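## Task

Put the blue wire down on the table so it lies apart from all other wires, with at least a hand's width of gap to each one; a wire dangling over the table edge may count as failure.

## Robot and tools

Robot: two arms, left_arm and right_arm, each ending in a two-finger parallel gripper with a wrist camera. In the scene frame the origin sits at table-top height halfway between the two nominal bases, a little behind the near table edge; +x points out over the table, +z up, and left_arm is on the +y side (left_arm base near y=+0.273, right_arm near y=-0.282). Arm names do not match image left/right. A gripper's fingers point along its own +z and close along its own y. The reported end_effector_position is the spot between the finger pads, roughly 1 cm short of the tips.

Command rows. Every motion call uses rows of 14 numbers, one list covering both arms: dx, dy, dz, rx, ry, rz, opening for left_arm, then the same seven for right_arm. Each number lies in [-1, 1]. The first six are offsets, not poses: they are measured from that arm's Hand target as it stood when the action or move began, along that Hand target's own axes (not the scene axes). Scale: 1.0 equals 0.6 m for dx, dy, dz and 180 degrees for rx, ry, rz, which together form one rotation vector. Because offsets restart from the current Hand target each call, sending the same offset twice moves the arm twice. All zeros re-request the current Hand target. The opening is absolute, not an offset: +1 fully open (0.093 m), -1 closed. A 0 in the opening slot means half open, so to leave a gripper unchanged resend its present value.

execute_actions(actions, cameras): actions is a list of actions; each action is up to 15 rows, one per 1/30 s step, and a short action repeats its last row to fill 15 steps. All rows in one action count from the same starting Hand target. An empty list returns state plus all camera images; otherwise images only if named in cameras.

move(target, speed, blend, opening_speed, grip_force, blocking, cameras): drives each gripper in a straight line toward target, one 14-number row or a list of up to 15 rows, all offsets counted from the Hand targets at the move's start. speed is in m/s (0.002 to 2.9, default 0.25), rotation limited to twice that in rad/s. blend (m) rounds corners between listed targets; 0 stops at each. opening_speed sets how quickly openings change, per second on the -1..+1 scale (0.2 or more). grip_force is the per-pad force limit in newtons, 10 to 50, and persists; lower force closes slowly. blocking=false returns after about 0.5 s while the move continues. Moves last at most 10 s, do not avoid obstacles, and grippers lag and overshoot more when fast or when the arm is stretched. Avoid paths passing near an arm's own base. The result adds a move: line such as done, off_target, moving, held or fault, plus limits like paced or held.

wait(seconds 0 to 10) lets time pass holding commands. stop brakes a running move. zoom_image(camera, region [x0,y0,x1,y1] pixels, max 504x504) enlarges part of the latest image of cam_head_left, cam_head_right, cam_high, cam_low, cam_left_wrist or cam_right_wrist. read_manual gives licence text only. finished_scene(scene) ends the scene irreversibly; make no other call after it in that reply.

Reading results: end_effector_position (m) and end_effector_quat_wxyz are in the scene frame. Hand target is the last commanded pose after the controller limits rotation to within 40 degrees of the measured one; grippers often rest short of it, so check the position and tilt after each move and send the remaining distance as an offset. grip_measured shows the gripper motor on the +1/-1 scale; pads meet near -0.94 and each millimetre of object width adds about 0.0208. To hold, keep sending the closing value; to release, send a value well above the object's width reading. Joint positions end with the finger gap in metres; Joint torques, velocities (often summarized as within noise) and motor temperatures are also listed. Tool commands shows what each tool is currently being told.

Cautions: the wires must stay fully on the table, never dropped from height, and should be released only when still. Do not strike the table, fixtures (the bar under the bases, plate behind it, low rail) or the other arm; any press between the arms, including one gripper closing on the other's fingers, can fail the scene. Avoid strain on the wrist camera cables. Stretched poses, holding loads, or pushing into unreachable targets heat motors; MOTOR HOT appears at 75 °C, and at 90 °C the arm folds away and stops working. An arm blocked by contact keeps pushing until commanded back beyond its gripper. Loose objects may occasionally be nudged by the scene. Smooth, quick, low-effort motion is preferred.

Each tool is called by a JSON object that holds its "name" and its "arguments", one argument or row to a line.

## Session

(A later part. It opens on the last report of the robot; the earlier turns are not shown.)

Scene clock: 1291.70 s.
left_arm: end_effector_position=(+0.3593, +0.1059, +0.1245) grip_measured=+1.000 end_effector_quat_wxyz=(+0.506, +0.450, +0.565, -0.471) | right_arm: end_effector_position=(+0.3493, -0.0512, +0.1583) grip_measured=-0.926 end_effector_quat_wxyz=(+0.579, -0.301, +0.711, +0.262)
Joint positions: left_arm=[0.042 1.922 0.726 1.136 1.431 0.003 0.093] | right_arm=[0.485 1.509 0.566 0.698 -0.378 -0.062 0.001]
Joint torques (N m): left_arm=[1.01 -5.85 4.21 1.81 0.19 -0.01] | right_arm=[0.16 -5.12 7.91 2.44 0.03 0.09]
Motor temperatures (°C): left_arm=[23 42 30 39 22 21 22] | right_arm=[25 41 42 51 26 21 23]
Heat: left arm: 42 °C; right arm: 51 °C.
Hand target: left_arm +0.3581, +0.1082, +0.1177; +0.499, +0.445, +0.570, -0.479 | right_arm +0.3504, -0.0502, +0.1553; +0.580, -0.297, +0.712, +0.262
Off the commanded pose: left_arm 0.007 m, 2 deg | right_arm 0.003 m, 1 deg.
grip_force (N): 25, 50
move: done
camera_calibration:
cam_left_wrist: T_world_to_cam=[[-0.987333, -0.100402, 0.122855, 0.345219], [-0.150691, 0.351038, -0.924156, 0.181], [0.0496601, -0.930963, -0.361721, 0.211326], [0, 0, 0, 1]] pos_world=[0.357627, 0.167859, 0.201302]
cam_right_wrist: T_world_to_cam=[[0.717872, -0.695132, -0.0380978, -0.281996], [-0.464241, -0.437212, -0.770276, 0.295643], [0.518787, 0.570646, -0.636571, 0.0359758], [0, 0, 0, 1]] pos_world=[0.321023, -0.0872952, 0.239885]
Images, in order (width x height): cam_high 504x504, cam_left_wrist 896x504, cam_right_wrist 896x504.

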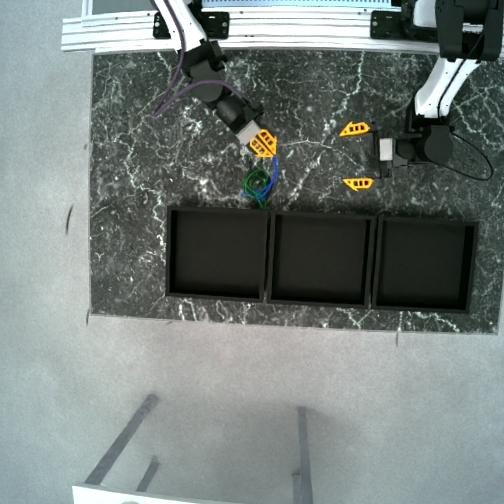

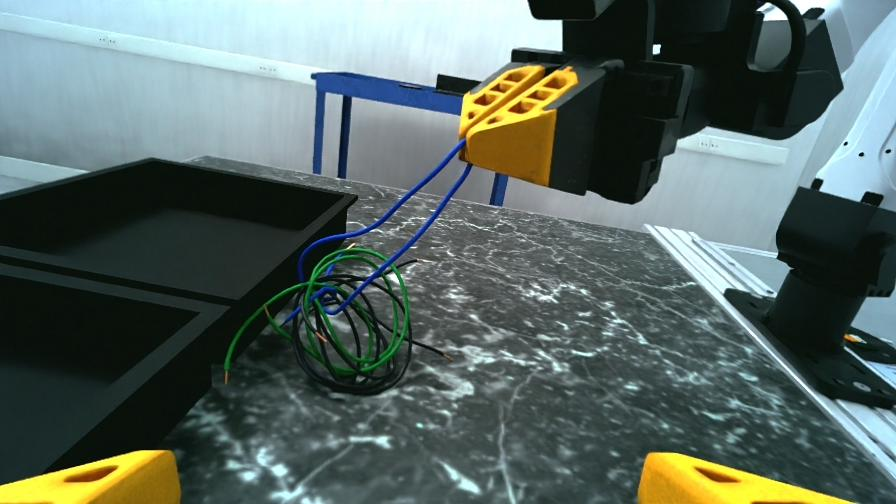

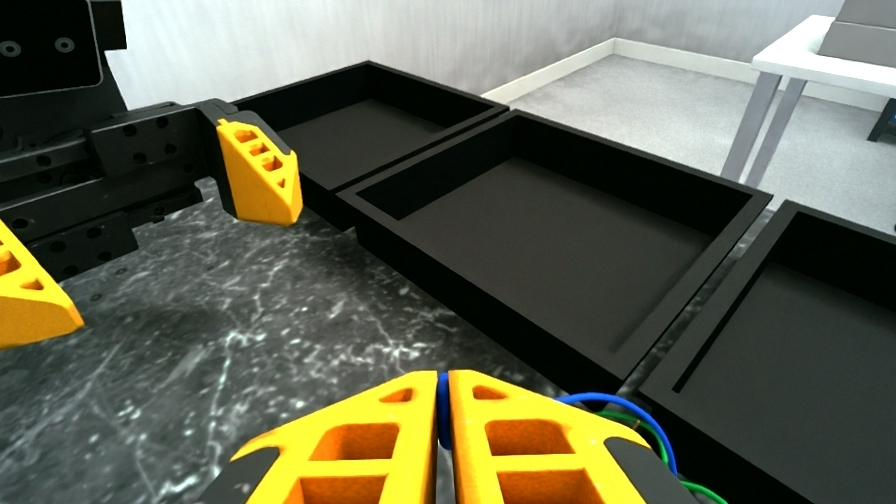

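{"name": "zoom_image", "arguments": {
  "camera": "cam_left_wrist",
  "region": [270, 220, 430, 340]
}}

{"name": "zoom_image", "arguments": {
  "camera": "cam_high",
  "region": [225, 120, 305, 220]
}}

Scaled by 3.150.

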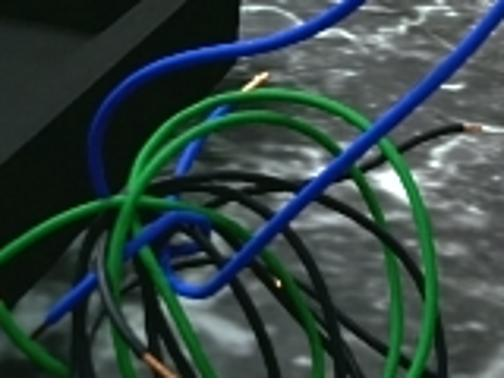

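Scaled by 5.040.

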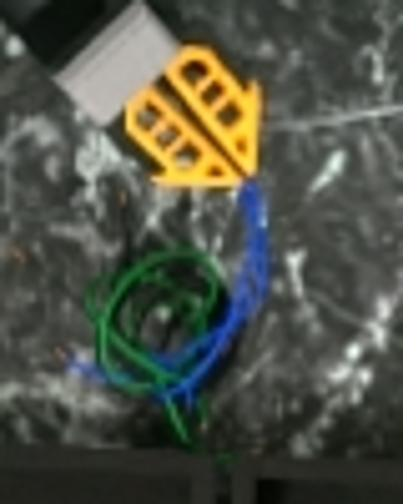

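{"name": "move", "arguments": {
  "target": [0.008, 0.0448, 0.1895, -0.0079, 0.2127, 0.0326, 1.0, 0, 0, 0, 0, 0, 0, -0.931583],
  "speed": 0.12,
  "cameras": ["cam_left_wrist", "cam_right_wrist", "cam_high"]
}}

{"name": "zoom_image", "arguments": {
  "camera": "cam_left_wrist",
  "region": [250, 100, 650, 450]
}}

Scene clock: 1381.53 s.
left_arm: end_effector_position=(+0.3964, -0.0002, +0.1115) grip_measured=+1.000 end_effector_quat_wxyz=(+0.320, +0.594, +0.683, -0.280) | right_arm: end_effector_position=(+0.3493, -0.0512, +0.1585) grip_measured=-0.926 end_effector_quat_wxyz=(+0.579, -0.301, +0.711, +0.262)
Joint positions: left_arm=[-0.322 1.924 1.464 -0.548 0.765 0.855 0.093] | right_arm=[0.485 1.509 0.566 0.699 -0.378 -0.062 0.001]
Joint torques (N m): left_arm=[0.29 -7.32 8.31 1.31 0.32 0.28] | right_arm=[0.17 -5.09 7.91 2.44 0.03 0.09]
Heat: left arm: 43 °C; right arm: 54 °C.
Hand target: left_arm +0.4003, +0.0000, +0.1050; +0.313, +0.599, +0.685, -0.274 | right_arm +0.3504, -0.0502, +0.1553; +0.580, -0.297, +0.712, +0.262
Off the commanded pose: left_arm 0.008 m, 1 deg | right_arm 0.004 m, 1 deg.
grip_force (N): 25, 50
move: done
camera_calibration:
cam_left_wrist: T_world_to_cam=[[-0.989597, -0.125652, 0.0700695, 0.379547], [-0.143747, 0.843595, -0.517383, 0.163747], [0.00589985, -0.522073, -0.852881, 0.178129], [0, 0, 0, 1]] pos_world=[0.398086, 0.00255042, 0.210048]
cam_right_wrist: T_world_to_cam=[[0.717878, -0.695142, -0.0377888, -0.282065], [-0.463705, -0.436974, -0.770734, 0.295754], [0.519257, 0.570816, -0.636035, 0.0358393], [0, 0, 0, 1]] pos_world=[0.321021, -0.087296, 0.240084]
Images, in order (width x height): cam_high 504x504, cam_left_wrist 896x504, cam_right_wrist 896x504.

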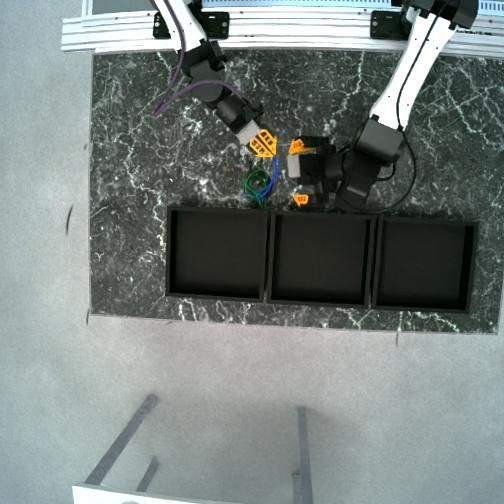

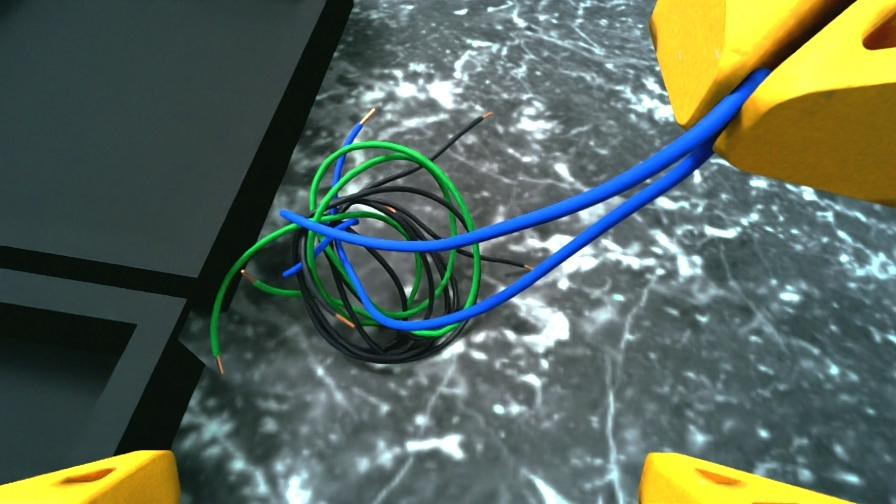

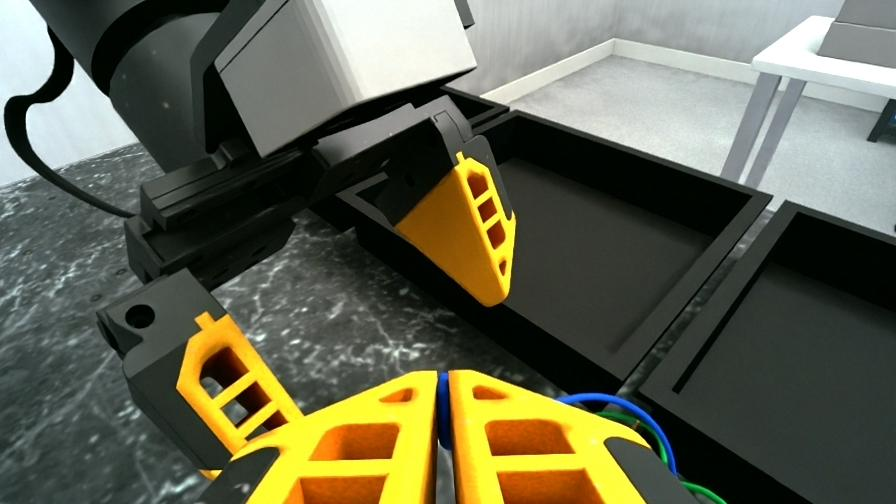

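Scaled by 1.260.

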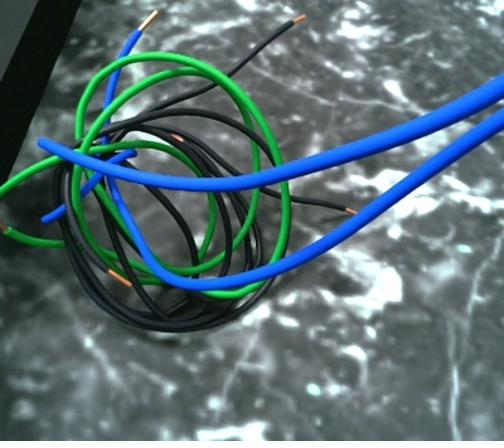

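{"name": "zoom_image", "arguments": {
  "camera": "cam_left_wrist",
  "region": [270, 160, 390, 280]
}}

{"name": "zoom_image", "arguments": {
  "camera": "cam_left_wrist",
  "region": [270, 100, 510, 370]
}}

Scaled by 4.200.

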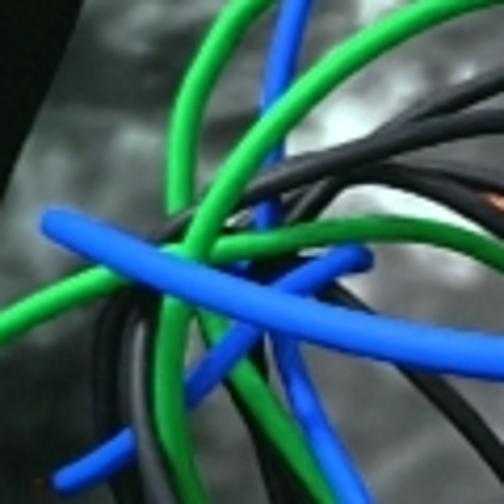

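Scaled by 1.867.

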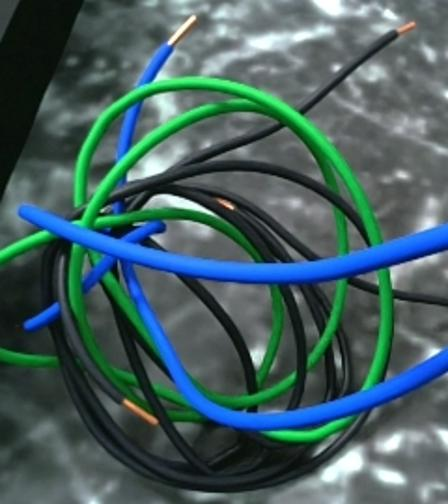

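{"name": "move", "arguments": {
  "target": [-0.0353, -0.0128, 0.0472, 0, 0, 0, -0.25, 0, 0, 0, 0, 0, 0, -0.931583],
  "speed": 0.05,
  "cameras": ["cam_left_wrist", "cam_right_wrist"]
}}

{"name": "zoom_image", "arguments": {
  "camera": "cam_left_wrist",
  "region": [250, 150, 700, 504]
}}

Scene clock: 1576.70 s.
left_arm: end_effector_position=(+0.3897, -0.0339, +0.1073) grip_measured=-0.248 end_effector_quat_wxyz=(+0.314, +0.603, +0.679, -0.279) | right_arm: end_effector_position=(+0.3493, -0.0512, +0.1585) grip_measured=-0.926 end_effector_quat_wxyz=(+0.580, -0.301, +0.711, +0.262)
Joint positions: left_arm=[-0.406 1.954 1.494 -0.51 0.718 0.793 0.033] | right_arm=[0.485 1.509 0.566 0.699 -0.378 -0.062 0.001]
Joint torques (N m): left_arm=[0.25 -7.54 8.25 1.7 0.3 -0.1] | right_arm=[0.17 -5.12 7.9 2.44 0.03 0.09]
Motor temperatures (°C): left_arm=[23 46 39 35 22 21 21] | right_arm=[25 35 35 57 23 21 23]
Heat: left arm: 46 °C; right arm: 57 °C.
Hand target: left_arm +0.3974, -0.0361, +0.1027; +0.313, +0.599, +0.684, -0.274 | right_arm +0.3504, -0.0502, +0.1553; +0.580, -0.297, +0.712, +0.262
Off the commanded pose: left_arm 0.009 m, 1 deg | right_arm 0.004 m, 1 deg.
grip_force (N): 25, 50
move: done
camera_calibration:
cam_left_wrist: T_world_to_cam=[[-0.991928, -0.106649, 0.0685909, 0.370716], [-0.126721, 0.853148, -0.506044, 0.181508], [-0.0045489, -0.510651, -0.859776, 0.162262], [0, 0, 0, 1]] pos_world=[0.391463, -0.0324577, 0.205932]
cam_right_wrist: T_world_to_cam=[[0.717887, -0.695139, -0.0376814, -0.282093], [-0.463451, -0.436826, -0.770971, 0.295742], [0.519472, 0.570934, -0.635755, 0.0357136], [0, 0, 0, 1]] pos_world=[0.321021, -0.0872964, 0.240084]
Images, in order (width x height): cam_left_wrist 896x504, cam_right_wrist 896x504.

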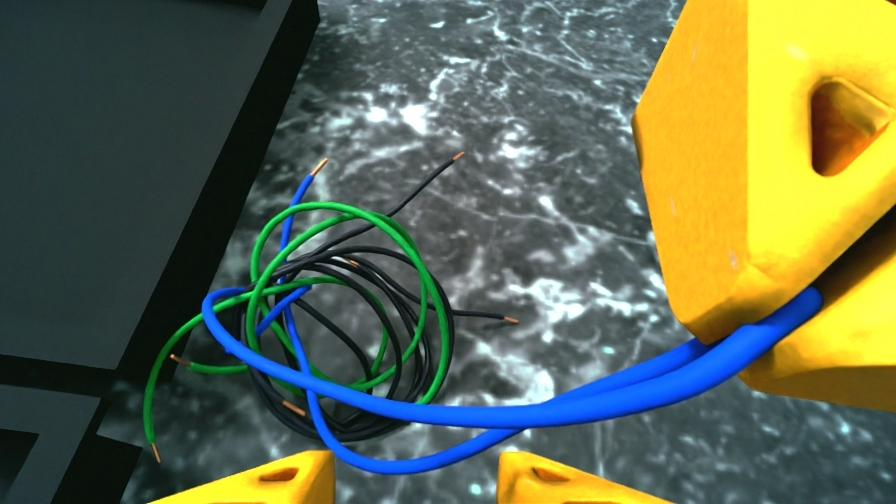

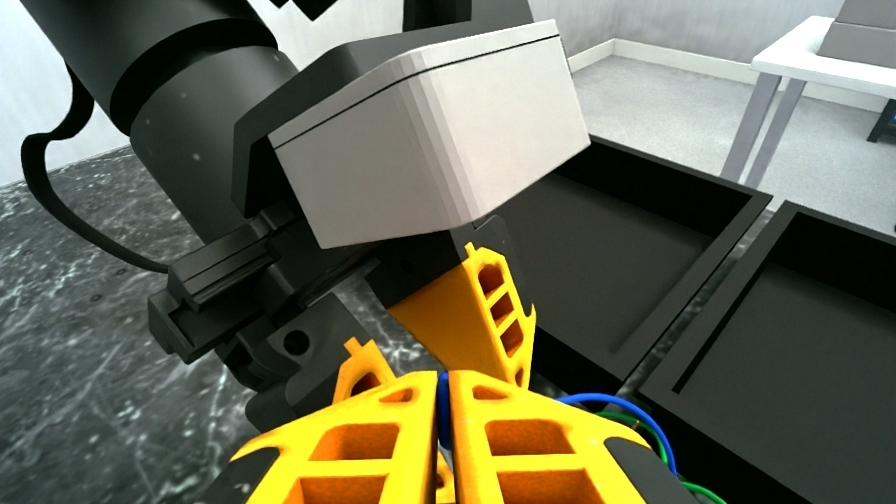

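Scaled by 1.120.

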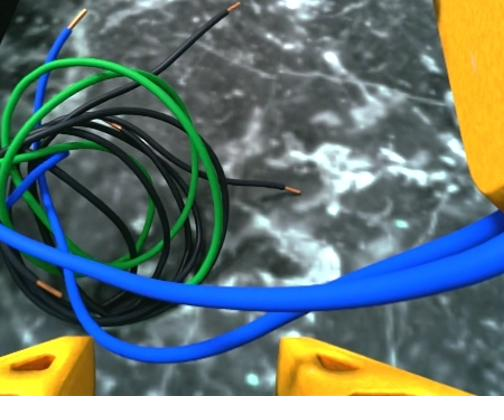

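{"name": "move", "arguments": {
  "target": [
    [-0.0183, 0, 0, 0, 0, 0, -0.25, 0, 0, 0, 0, 0, 0, -0.931583],
    [-0.0183, 0, 0, 0, 0, 0, -1.0, 0, 0, 0, 0, 0, 0, -0.931583]
  ],
  "speed": 0.05,
  "cameras": ["cam_left_wrist", "cam_right_wrist"]
}}

{"name": "zoom_image", "arguments": {
  "camera": "cam_left_wrist",
  "region": [250, 150, 700, 504]
}}

Scene clock: 1619.30 s.
left_arm: end_effector_position=(+0.3937, -0.0428, +0.1201) grip_measured=-0.955 end_effector_quat_wxyz=(+0.325, +0.605, +0.673, -0.275) | right_arm: end_effector_position=(+0.3503, -0.0518, +0.1596) grip_measured=-0.926 end_effector_quat_wxyz=(+0.582, -0.299, +0.710, +0.259)
Joint positions: left_arm=[-0.421 1.954 1.533 -0.512 0.71 0.777 0] | right_arm=[0.485 1.509 0.566 0.704 -0.372 -0.062 0.001]
Joint torques (N m): left_arm=[0.32 -7.27 8.34 1.5 0.29 -0.1] | right_arm=[0.18 -5.12 7.9 2.4 -0.02 0.09]
Motor temperatures (°C): left_arm=[23 47 39 35 22 21 21] | right_arm=[25 35 35 58 23 21 23]
Heat: left arm: 47 °C; right arm: 58 °C.
Hand target: left_arm +0.3984, -0.0432, +0.1110; +0.313, +0.599, +0.685, -0.274 | right_arm +0.3503, -0.0502, +0.1553; +0.580, -0.297, +0.712, +0.262
Off the commanded pose: left_arm 0.010 m, 2 deg | right_arm 0.005 m, 1 deg.
grip_force (N): 25, 50
move: done
camera_calibration:
cam_left_wrist: T_world_to_cam=[[-0.993428, -0.105079, 0.0453797, 0.376331], [-0.11333, 0.847477, -0.518594, 0.192062], [0.0160349, -0.520328, -0.853816, 0.159443], [0, 0, 0, 1]] pos_world=[0.393068, -0.0402611, 0.218659]
cam_right_wrist: T_world_to_cam=[[0.713864, -0.699419, -0.0347986, -0.282384], [-0.462243, -0.433297, -0.773683, 0.296919], [0.52605, 0.56839, -0.632617, 0.0333316], [0, 0, 0, 1]] pos_world=[0.321299, -0.0877964, 0.24098]
Images, in order (width x height): cam_left_wrist 896x504, cam_right_wrist 896x504.

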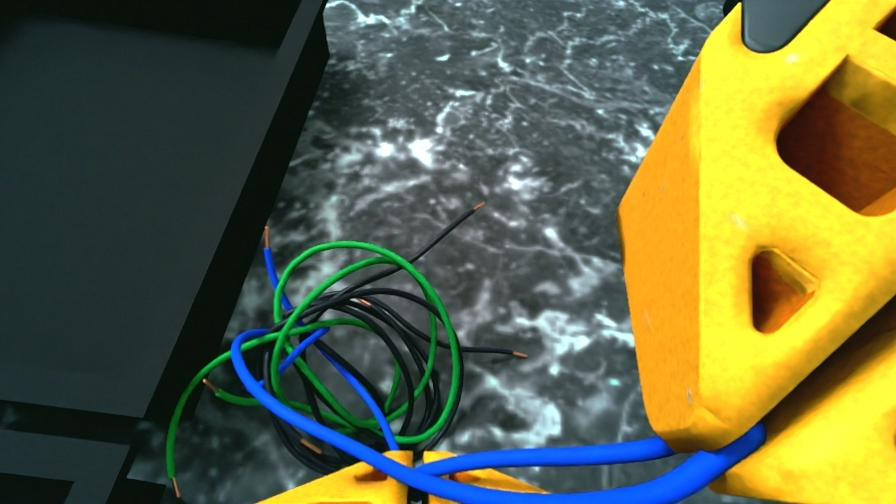

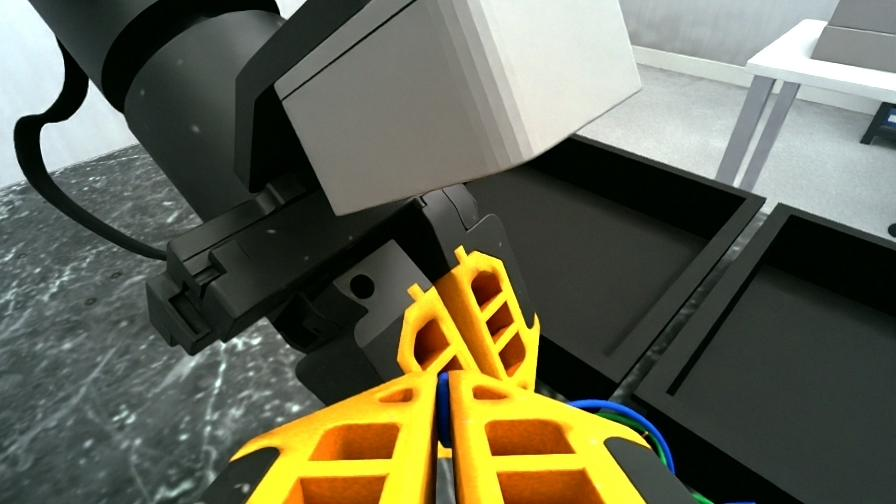

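Scaled by 1.120.

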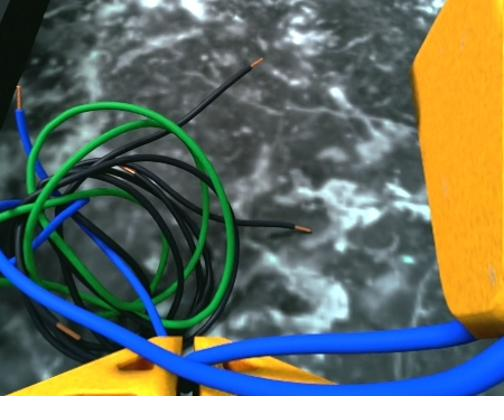

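{"name": "move", "arguments": {
  "target": [-0.0105, -0.0172, -0.09, 0, 0, 0, -1.0, 0, 0, 0, 0, 0, 0, -0.931583],
  "speed": 0.05,
  "cameras": ["cam_left_wrist", "cam_right_wrist"]
}}

{"name": "zoom_image", "arguments": {
  "camera": "cam_left_wrist",
  "region": [200, 150, 650, 504]
}}

Scene clock: 1637.17 s.
left_arm: end_effector_position=(+0.3819, -0.0125, +0.1284) grip_measured=-0.964 end_effector_quat_wxyz=(+0.293, +0.593, +0.695, -0.282) | right_arm: end_effector_position=(+0.3507, -0.0517, +0.1576) grip_measured=-0.926 end_effector_quat_wxyz=(+0.581, -0.299, +0.712, +0.259)
Joint positions: left_arm=[-0.368 1.904 1.533 -0.669 0.728 0.818 0] | right_arm=[0.485 1.514 0.566 0.705 -0.372 -0.061 0.001]
Joint torques (N m): left_arm=[1.44 -12.38 7.79 1.24 0.5 0.25] | right_arm=[0.17 -5.59 7.88 2.39 -0.03 0.09]
Motor temperatures (°C): left_arm=[23 48 39 35 22 21 22] | right_arm=[25 34 35 57 23 21 23]
Heat: left arm: 48 °C; right arm: 57 °C.
Hand target: left_arm +0.3832, -0.0082, +0.1510; +0.313, +0.599, +0.685, -0.274 | right_arm +0.3504, -0.0502, +0.1553; +0.580, -0.296, +0.712, +0.262
Off the commanded pose: left_arm 0.023 m, 3 deg | right_arm 0.003 m, 0 deg.
grip_force (N): 25, 50
move: off_target (left_arm)
camera_calibration:
cam_left_wrist: T_world_to_cam=[[-0.985485, -0.126811, 0.11286, 0.355447], [-0.165766, 0.862203, -0.478673, 0.184433], [-0.0366076, -0.490434, -0.870709, 0.205132], [0, 0, 0, 1]] pos_world=[0.38837, -0.0133403, 0.226778]
cam_right_wrist: T_world_to_cam=[[0.713095, -0.700091, -0.036974, -0.282173], [-0.466193, -0.434143, -0.770833, 0.296509], [0.523602, 0.566915, -0.635963, 0.0331131], [0, 0, 0, 1]] pos_world=[0.322109, -0.0875921, 0.239185]
Images, in order (width x height): cam_left_wrist 896x504, cam_right_wrist 896x504.

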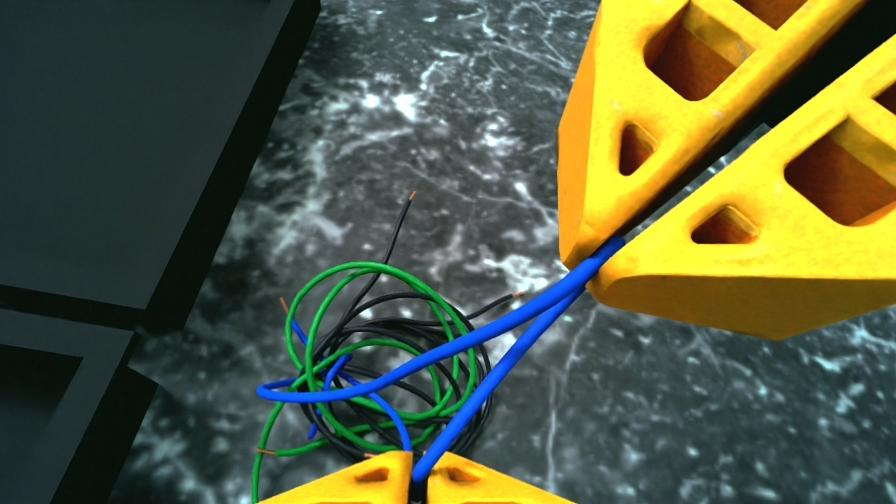

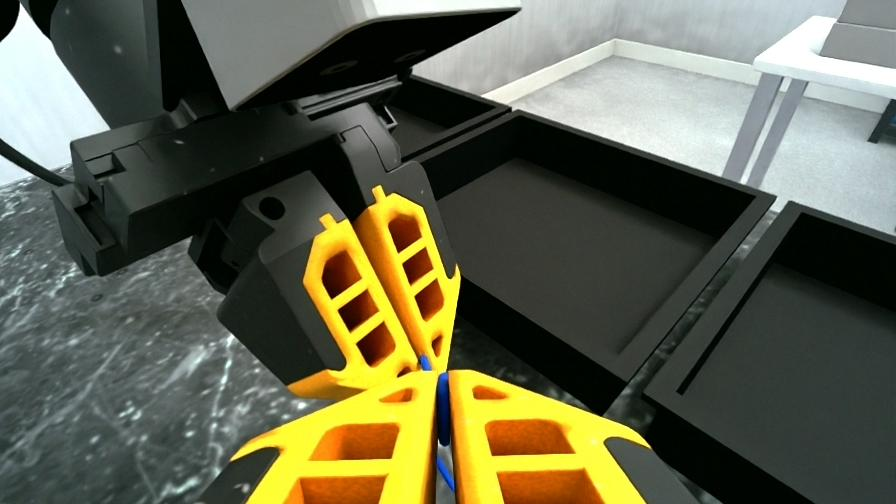

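Scaled by 1.120.

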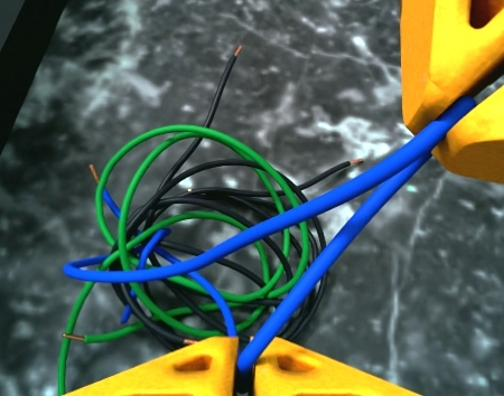

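{"name": "move", "arguments": {
  "target": [-0.002, -0.0213, -0.041, 0, 0, 0, -1.0, -0.002, 0.0115, 0.012, 0, 0, 0, -0.931583],
  "speed": 0.05,
  "cameras": ["cam_left_wrist", "cam_right_wrist"]
}}

{"name": "zoom_image", "arguments": {
  "camera": "cam_left_wrist",
  "region": [200, 150, 650, 504]
}}

Scene clock: 1666.37 s.
left_arm: end_effector_position=(+0.3742, +0.0026, +0.1539) grip_measured=-0.964 end_effector_quat_wxyz=(+0.302, +0.595, +0.693, -0.274) | right_arm: end_effector_position=(+0.3462, -0.0416, +0.1573) grip_measured=-0.926 end_effector_quat_wxyz=(+0.580, -0.303, +0.708, +0.265)
Joint positions: left_arm=[-0.341 1.83 1.533 -0.741 0.731 0.847 0] | right_arm=[0.517 1.524 0.566 0.723 -0.357 -0.053 0.001]
Joint torques (N m): left_arm=[1.33 -11.95 5.57 1.26 0.6 0.27] | right_arm=[0.27 -4.94 9.25 2.28 0.13 0.09]
Motor temperatures (°C): left_arm=[23 59 39 35 22 21 22] | right_arm=[25 34 35 57 23 21 23]
Heat: left arm: 59 °C; right arm: 57 °C.
Hand target: left_arm +0.3682, +0.0078, +0.1681; +0.313, +0.599, +0.684, -0.274 | right_arm +0.3504, -0.0402, +0.1554; +0.581, -0.296, +0.712, +0.262
Off the commanded pose: left_arm 0.016 m, 2 deg | right_arm 0.005 m, 1 deg.
grip_force (N): 25, 50
move: off_target (left_arm)
camera_calibration:
cam_left_wrist: T_world_to_cam=[[-0.987216, -0.132026, 0.0892909, 0.351243], [-0.15884, 0.861244, -0.48273, 0.180422], [-0.0131687, -0.490742, -0.871206, 0.225733], [0, 0, 0, 1]] pos_world=[0.378383, 0.00176266, 0.252392]
cam_right_wrist: T_world_to_cam=[[0.723994, -0.688734, -0.038464, -0.274932], [-0.457365, -0.437543, -0.774192, 0.295926], [0.516382, 0.578102, -0.631781, 0.0318902], [0, 0, 0, 1]] pos_world=[0.317927, -0.0783102, 0.238676]
Images, in order (width x height): cam_left_wrist 896x504, cam_right_wrist 896x504.

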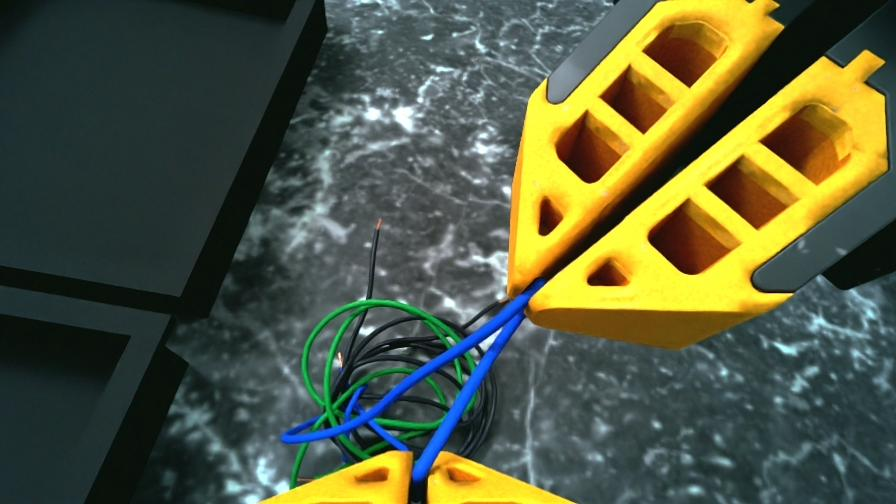

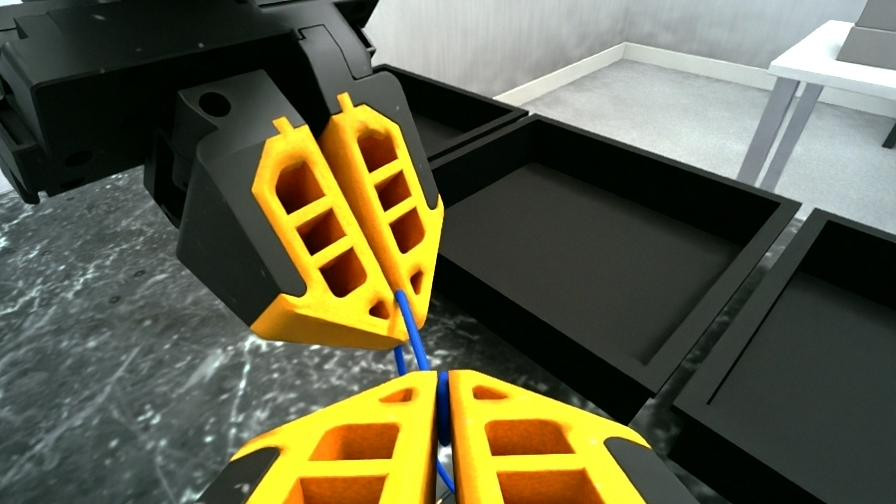

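Scaled by 1.120.

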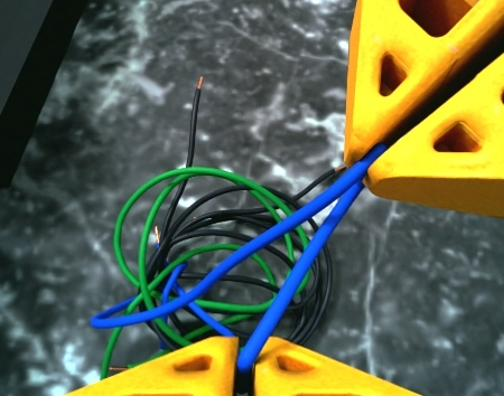

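{"name": "move", "arguments": {
  "target": [0.0267, -0.0088, -0.0563, 0, 0, 0, -1.0, -0.0207, 0.0528, 0.0275, 0, 0, 0, -0.931583],
  "speed": 0.05,
  "cameras": ["cam_left_wrist", "cam_right_wrist"]
}}

{"name": "zoom_image", "arguments": {
  "camera": "cam_left_wrist",
  "region": [200, 150, 650, 504]
}}

Scene clock: 1684.47 s.
left_arm: end_effector_position=(+0.3636, +0.0376, +0.1649) grip_measured=-0.964 end_effector_quat_wxyz=(+0.300, +0.595, +0.692, -0.277) | right_arm: end_effector_position=(+0.3349, -0.0070, +0.1703) grip_measured=-0.926 end_effector_quat_wxyz=(+0.589, -0.303, +0.700, +0.268)
Joint positions: left_arm=[-0.258 1.765 1.501 -0.846 0.776 0.95 0] | right_arm=[0.646 1.531 0.605 0.723 -0.234 -0.024 0.001]
Joint torques (N m): left_arm=[1.51 -11.23 5.59 1.16 0.6 0.27] | right_arm=[0.16 -5.12 10.69 1.95 0.16 0.09]
Motor temperatures (°C): left_arm=[23 59 38 35 22 21 22] | right_arm=[25 34 35 56 22 21 23]
Heat: left arm: 59 °C; right arm: 56 °C.
Hand target: left_arm +0.3582, +0.0428, +0.1781; +0.313, +0.599, +0.685, -0.274 | right_arm +0.3403, -0.0050, +0.1655; +0.581, -0.296, +0.711, +0.262
Off the commanded pose: left_arm 0.015 m, 2 deg | right_arm 0.008 m, 2 deg.
grip_force (N): 25, 50
move: off_target (left_arm)
camera_calibration:
cam_left_wrist: T_world_to_cam=[[-0.987277, -0.128176, 0.0940974, 0.343459], [-0.157883, 0.860469, -0.484424, 0.153834], [-0.0188765, -0.493117, -0.869758, 0.254313], [0, 0, 0, 1]] pos_world=[0.368178, 0.0370597, 0.263393]
cam_right_wrist: T_world_to_cam=[[0.726607, -0.686266, -0.0328771, -0.244212], [-0.440394, -0.428485, -0.788957, 0.312812], [0.527347, 0.587741, -0.613568, 0.0191997], [0, 0, 0, 1]] pos_world=[0.305082, -0.0448437, 0.250546]
Images, in order (width x height): cam_left_wrist 896x504, cam_right_wrist 896x504.

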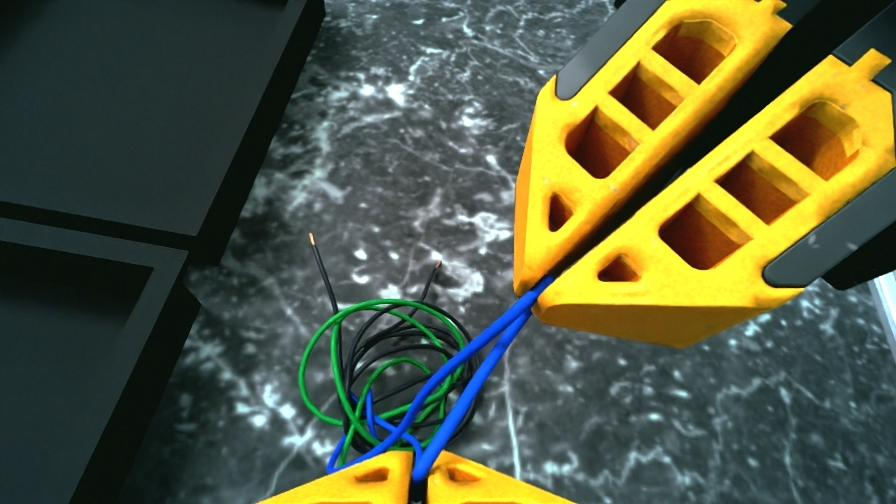

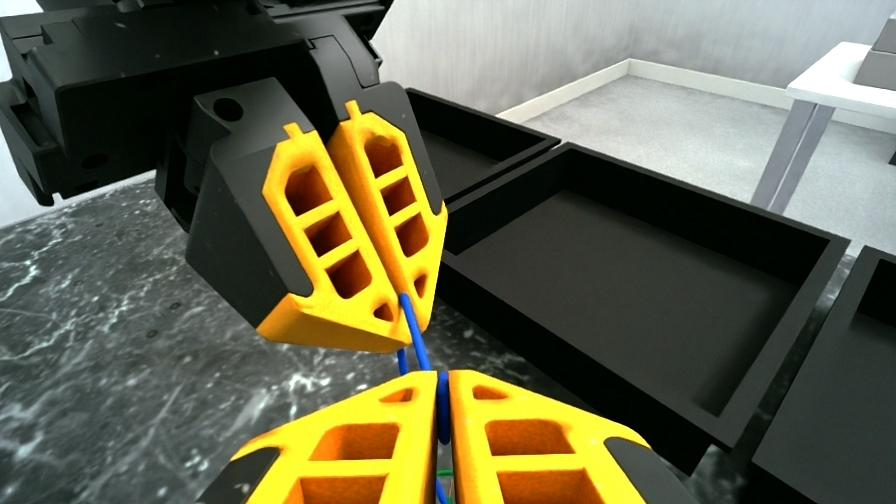

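Scaled by 1.120.

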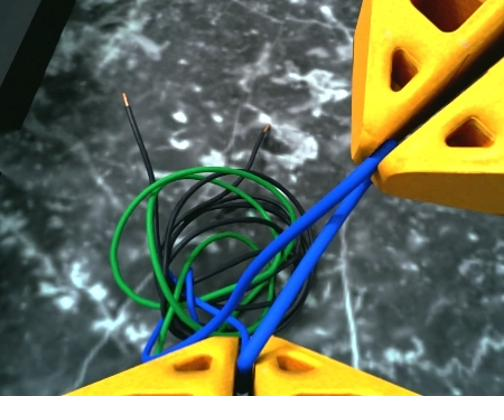

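{"name": "zoom_image", "arguments": {
  "camera": "cam_left_wrist",
  "region": [290, 340, 450, 490]
}}

Scaled by 3.150.

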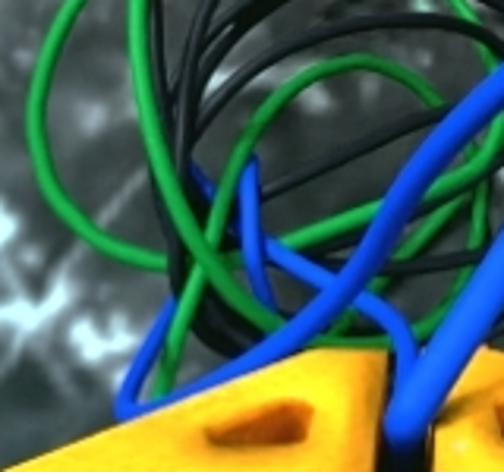

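{"name": "move", "arguments": {
  "target": [0.0267, -0.0088, -0.0563, 0, 0, 0, -1.0, -0.0207, 0.0528, 0.0275, 0, 0, 0, -0.931583],
  "speed": 0.05,
  "cameras": ["cam_left_wrist", "cam_right_wrist", "cam_high"]
}}

{"name": "zoom_image", "arguments": {
  "camera": "cam_left_wrist",
  "region": [280, 250, 530, 490]
}}

Scene clock: 1705.93 s.
left_arm: end_effector_position=(+0.3529, +0.0729, +0.1759) grip_measured=-0.964 end_effector_quat_wxyz=(+0.300, +0.595, +0.691, -0.279) | right_arm: end_effector_position=(+0.3250, +0.0281, +0.1820) grip_measured=-0.926 end_effector_quat_wxyz=(+0.591, -0.302, +0.698, +0.270)
Joint positions: left_arm=[-0.164 1.718 1.492 -0.978 0.819 1.074 0] | right_arm=[0.763 1.556 0.676 0.687 -0.122 0.002 0.001]
Joint torques (N m): left_arm=[1.62 -10.5 5.68 0.98 0.62 0.25] | right_arm=[0.13 -5.49 10.88 1.9 0.2 0.1]
Motor temperatures (°C): left_arm=[23 62 38 34 23 21 22] | right_arm=[25 34 36 54 22 21 23]
Heat: left arm: 62 °C; right arm: 54 °C.
Hand target: left_arm +0.3482, +0.0778, +0.1881; +0.313, +0.599, +0.685, -0.274 | right_arm +0.3302, +0.0300, +0.1755; +0.581, -0.296, +0.712, +0.262
Off the commanded pose: left_arm 0.014 m, 2 deg | right_arm 0.008 m, 2 deg.
grip_force (N): 25, 50
move: off_target (left_arm)
camera_calibration:
cam_left_wrist: T_world_to_cam=[[-0.987251, -0.125261, 0.0982113, 0.335365], [-0.15743, 0.859445, -0.486385, 0.12734], [-0.0234823, -0.495645, -0.868208, 0.282644], [0, 0, 0, 1]] pos_world=[0.357774, 0.0726572, 0.274394]
cam_right_wrist: T_world_to_cam=[[0.728296, -0.684379, -0.0347802, -0.212884], [-0.437018, -0.42477, -0.792834, 0.332225], [0.527826, 0.592618, -0.608444, 0.00976203], [0, 0, 0, 1]] pos_world=[0.295078, -0.0103593, 0.261935]
Images, in order (width x height): cam_high 504x504, cam_left_wrist 896x504, cam_right_wrist 896x504.

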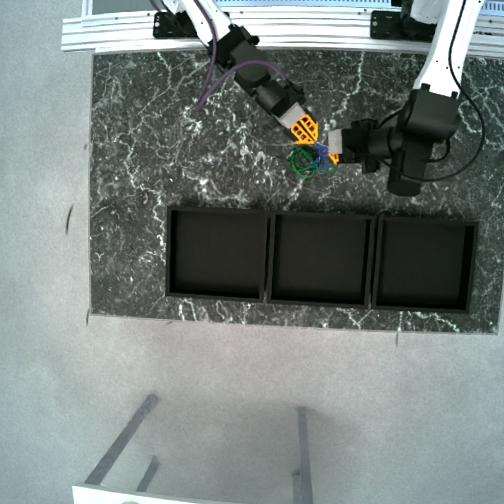

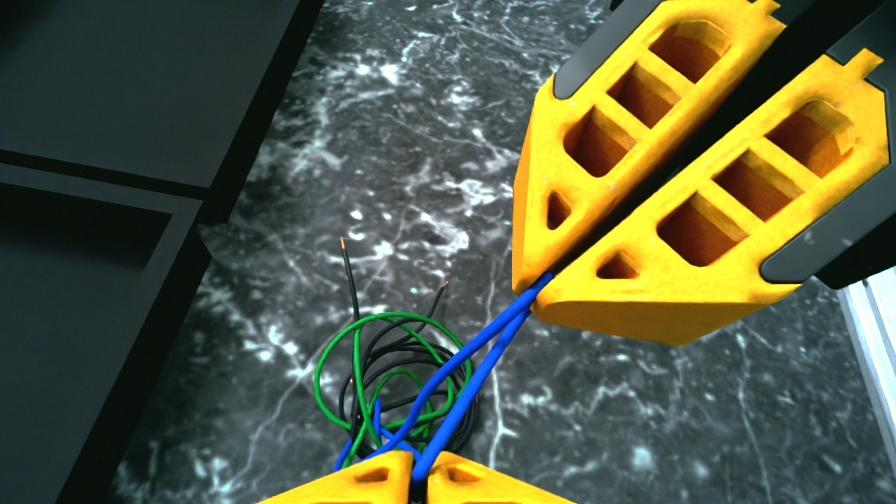

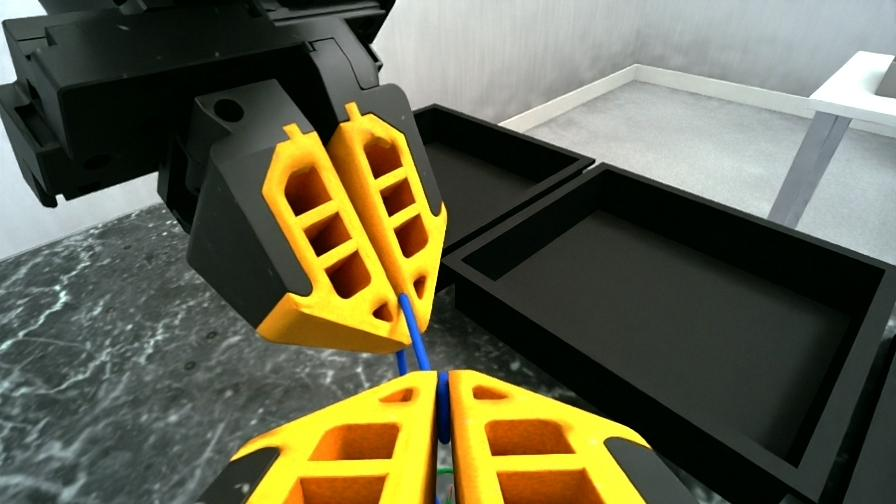

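Scaled by 2.016.

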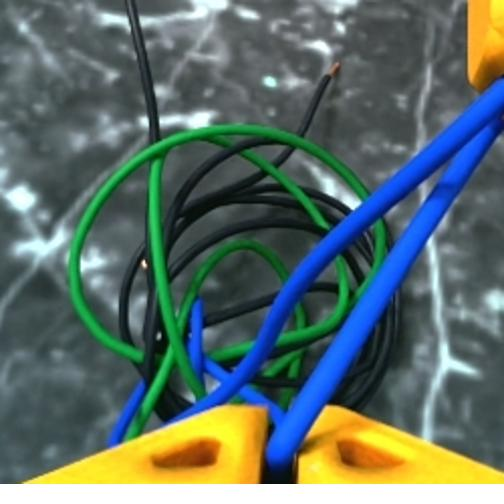

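{"name": "move", "arguments": {
  "target": [
    [0, 0, 0, 0, 0, 0, -1.0, 0, 0, 0, 0, 0, 0, -0.3],
    [0, 0, 0, 0, 0, 0, -1.0, 0, 0, -0.133, 0, 0, 0, -0.3]
  ],
  "speed": 0.06,
  "opening_speed": 0.6,
  "cameras": ["cam_left_wrist", "cam_right_wrist", "cam_high"]
}}

{"name": "zoom_image", "arguments": {
  "camera": "cam_left_wrist",
  "region": [280, 200, 680, 504]
}}

Scene clock: 1728.67 s.
left_arm: end_effector_position=(+0.3539, +0.0749, +0.1759) grip_measured=-0.964 end_effector_quat_wxyz=(+0.300, +0.593, +0.693, -0.278) | right_arm: end_effector_position=(+0.2780, -0.0235, +0.1921) grip_measured=-0.301 end_effector_quat_wxyz=(+0.583, -0.298, +0.708, +0.263)
Joint positions: left_arm=[-0.158 1.718 1.492 -0.978 0.819 1.075 0] | right_arm=[0.739 1.206 0.494 0.495 -0.129 0.002 0.031]
Joint torques (N m): left_arm=[1.09 -10.5 5.7 0.98 0.62 0.27] | right_arm=[-0.81 -5.89 8.42 2.12 -0.07 0.02]
Motor temperatures (°C): left_arm=[23 59 37 34 23 21 22] | right_arm=[25 33 38 50 22 21 23]
Heat: left arm: 59 °C; right arm: 50 °C.
Hand target: left_arm +0.3481, +0.0778, +0.1881; +0.313, +0.599, +0.684, -0.274 | right_arm +0.2767, -0.0273, +0.1905; +0.581, -0.296, +0.711, +0.262
Off the commanded pose: left_arm 0.014 m, 2 deg | right_arm 0.004 m, 1 deg.
grip_force (N): 25, 50
move: off_target (left_arm)
camera_calibration:
cam_left_wrist: T_world_to_cam=[[-0.986623, -0.130384, 0.0978557, 0.336864], [-0.161708, 0.858761, -0.48619, 0.12731], [-0.0206434, -0.49551, -0.868357, 0.282673], [0, 0, 0, 1]] pos_world=[0.35878, 0.0746603, 0.274394]
cam_right_wrist: T_world_to_cam=[[0.715563, -0.697437, -0.0393804, -0.209413], [-0.460659, -0.428751, -0.777152, 0.301347], [0.52513, 0.574243, -0.628079, 0.0753446], [0, 0, 0, 1]] pos_world=[0.249101, -0.0601154, 0.273268]
Images, in order (width x height): cam_high 504x504, cam_left_wrist 896x504, cam_right_wrist 896x504.

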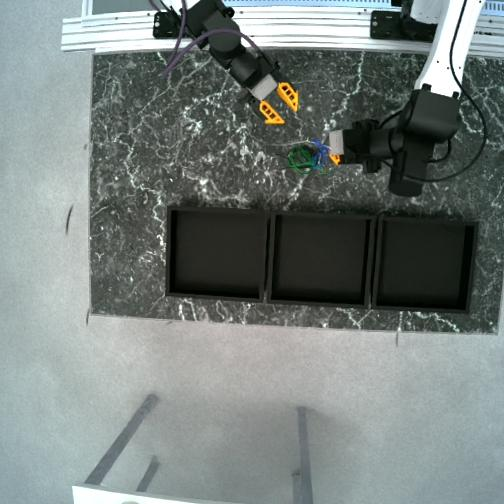

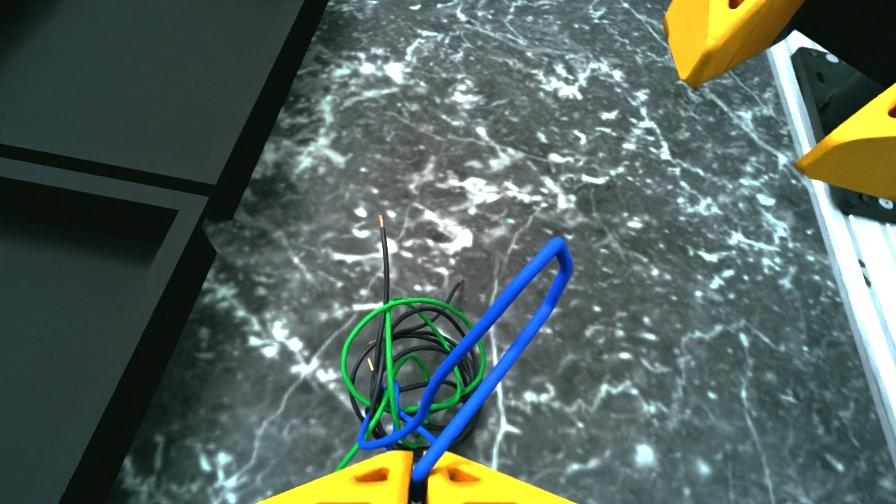

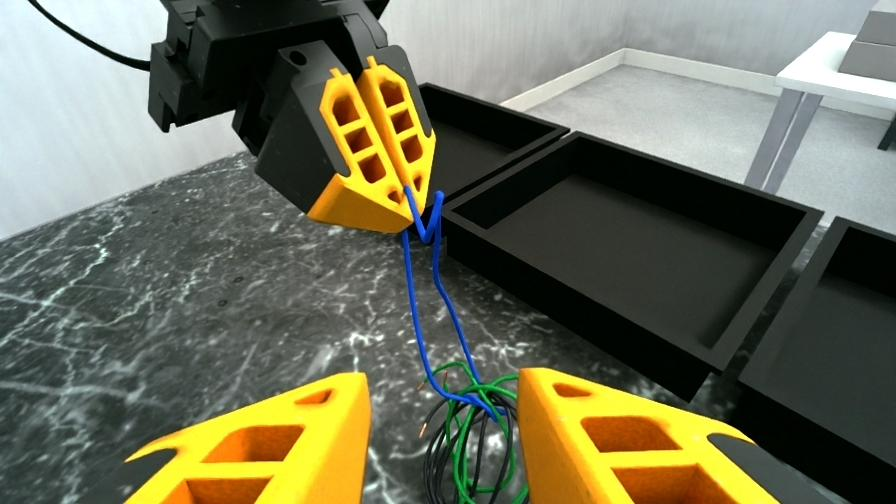

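Scaled by 1.260.

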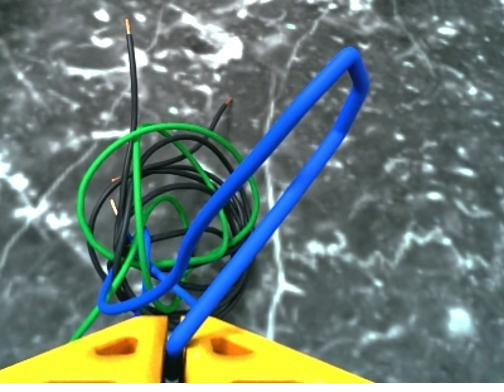

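{"name": "zoom_image", "arguments": {
  "camera": "cam_right_wrist",
  "region": [370, 160, 560, 504]
}}

{"name": "zoom_image", "arguments": {
  "camera": "cam_right_wrist",
  "region": [410, 350, 540, 470]
}}

{"name": "zoom_image", "arguments": {
  "camera": "cam_left_wrist",
  "region": [330, 350, 480, 480]
}}

Scaled by 1.465.

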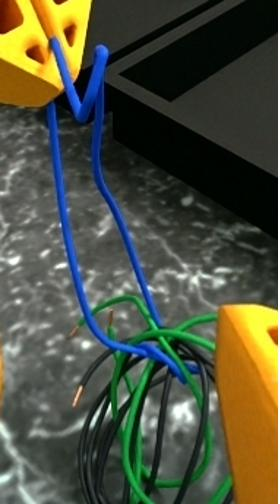

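Scaled by 3.877.

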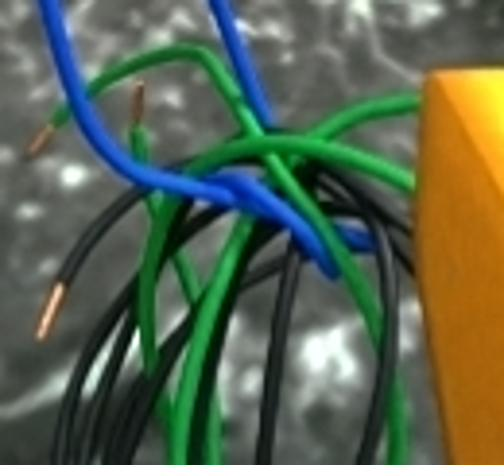

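Scaled by 3.360.

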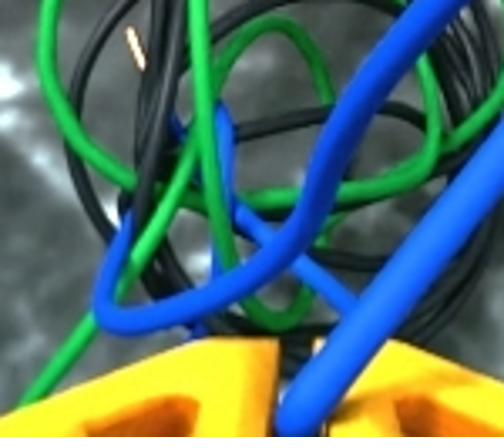

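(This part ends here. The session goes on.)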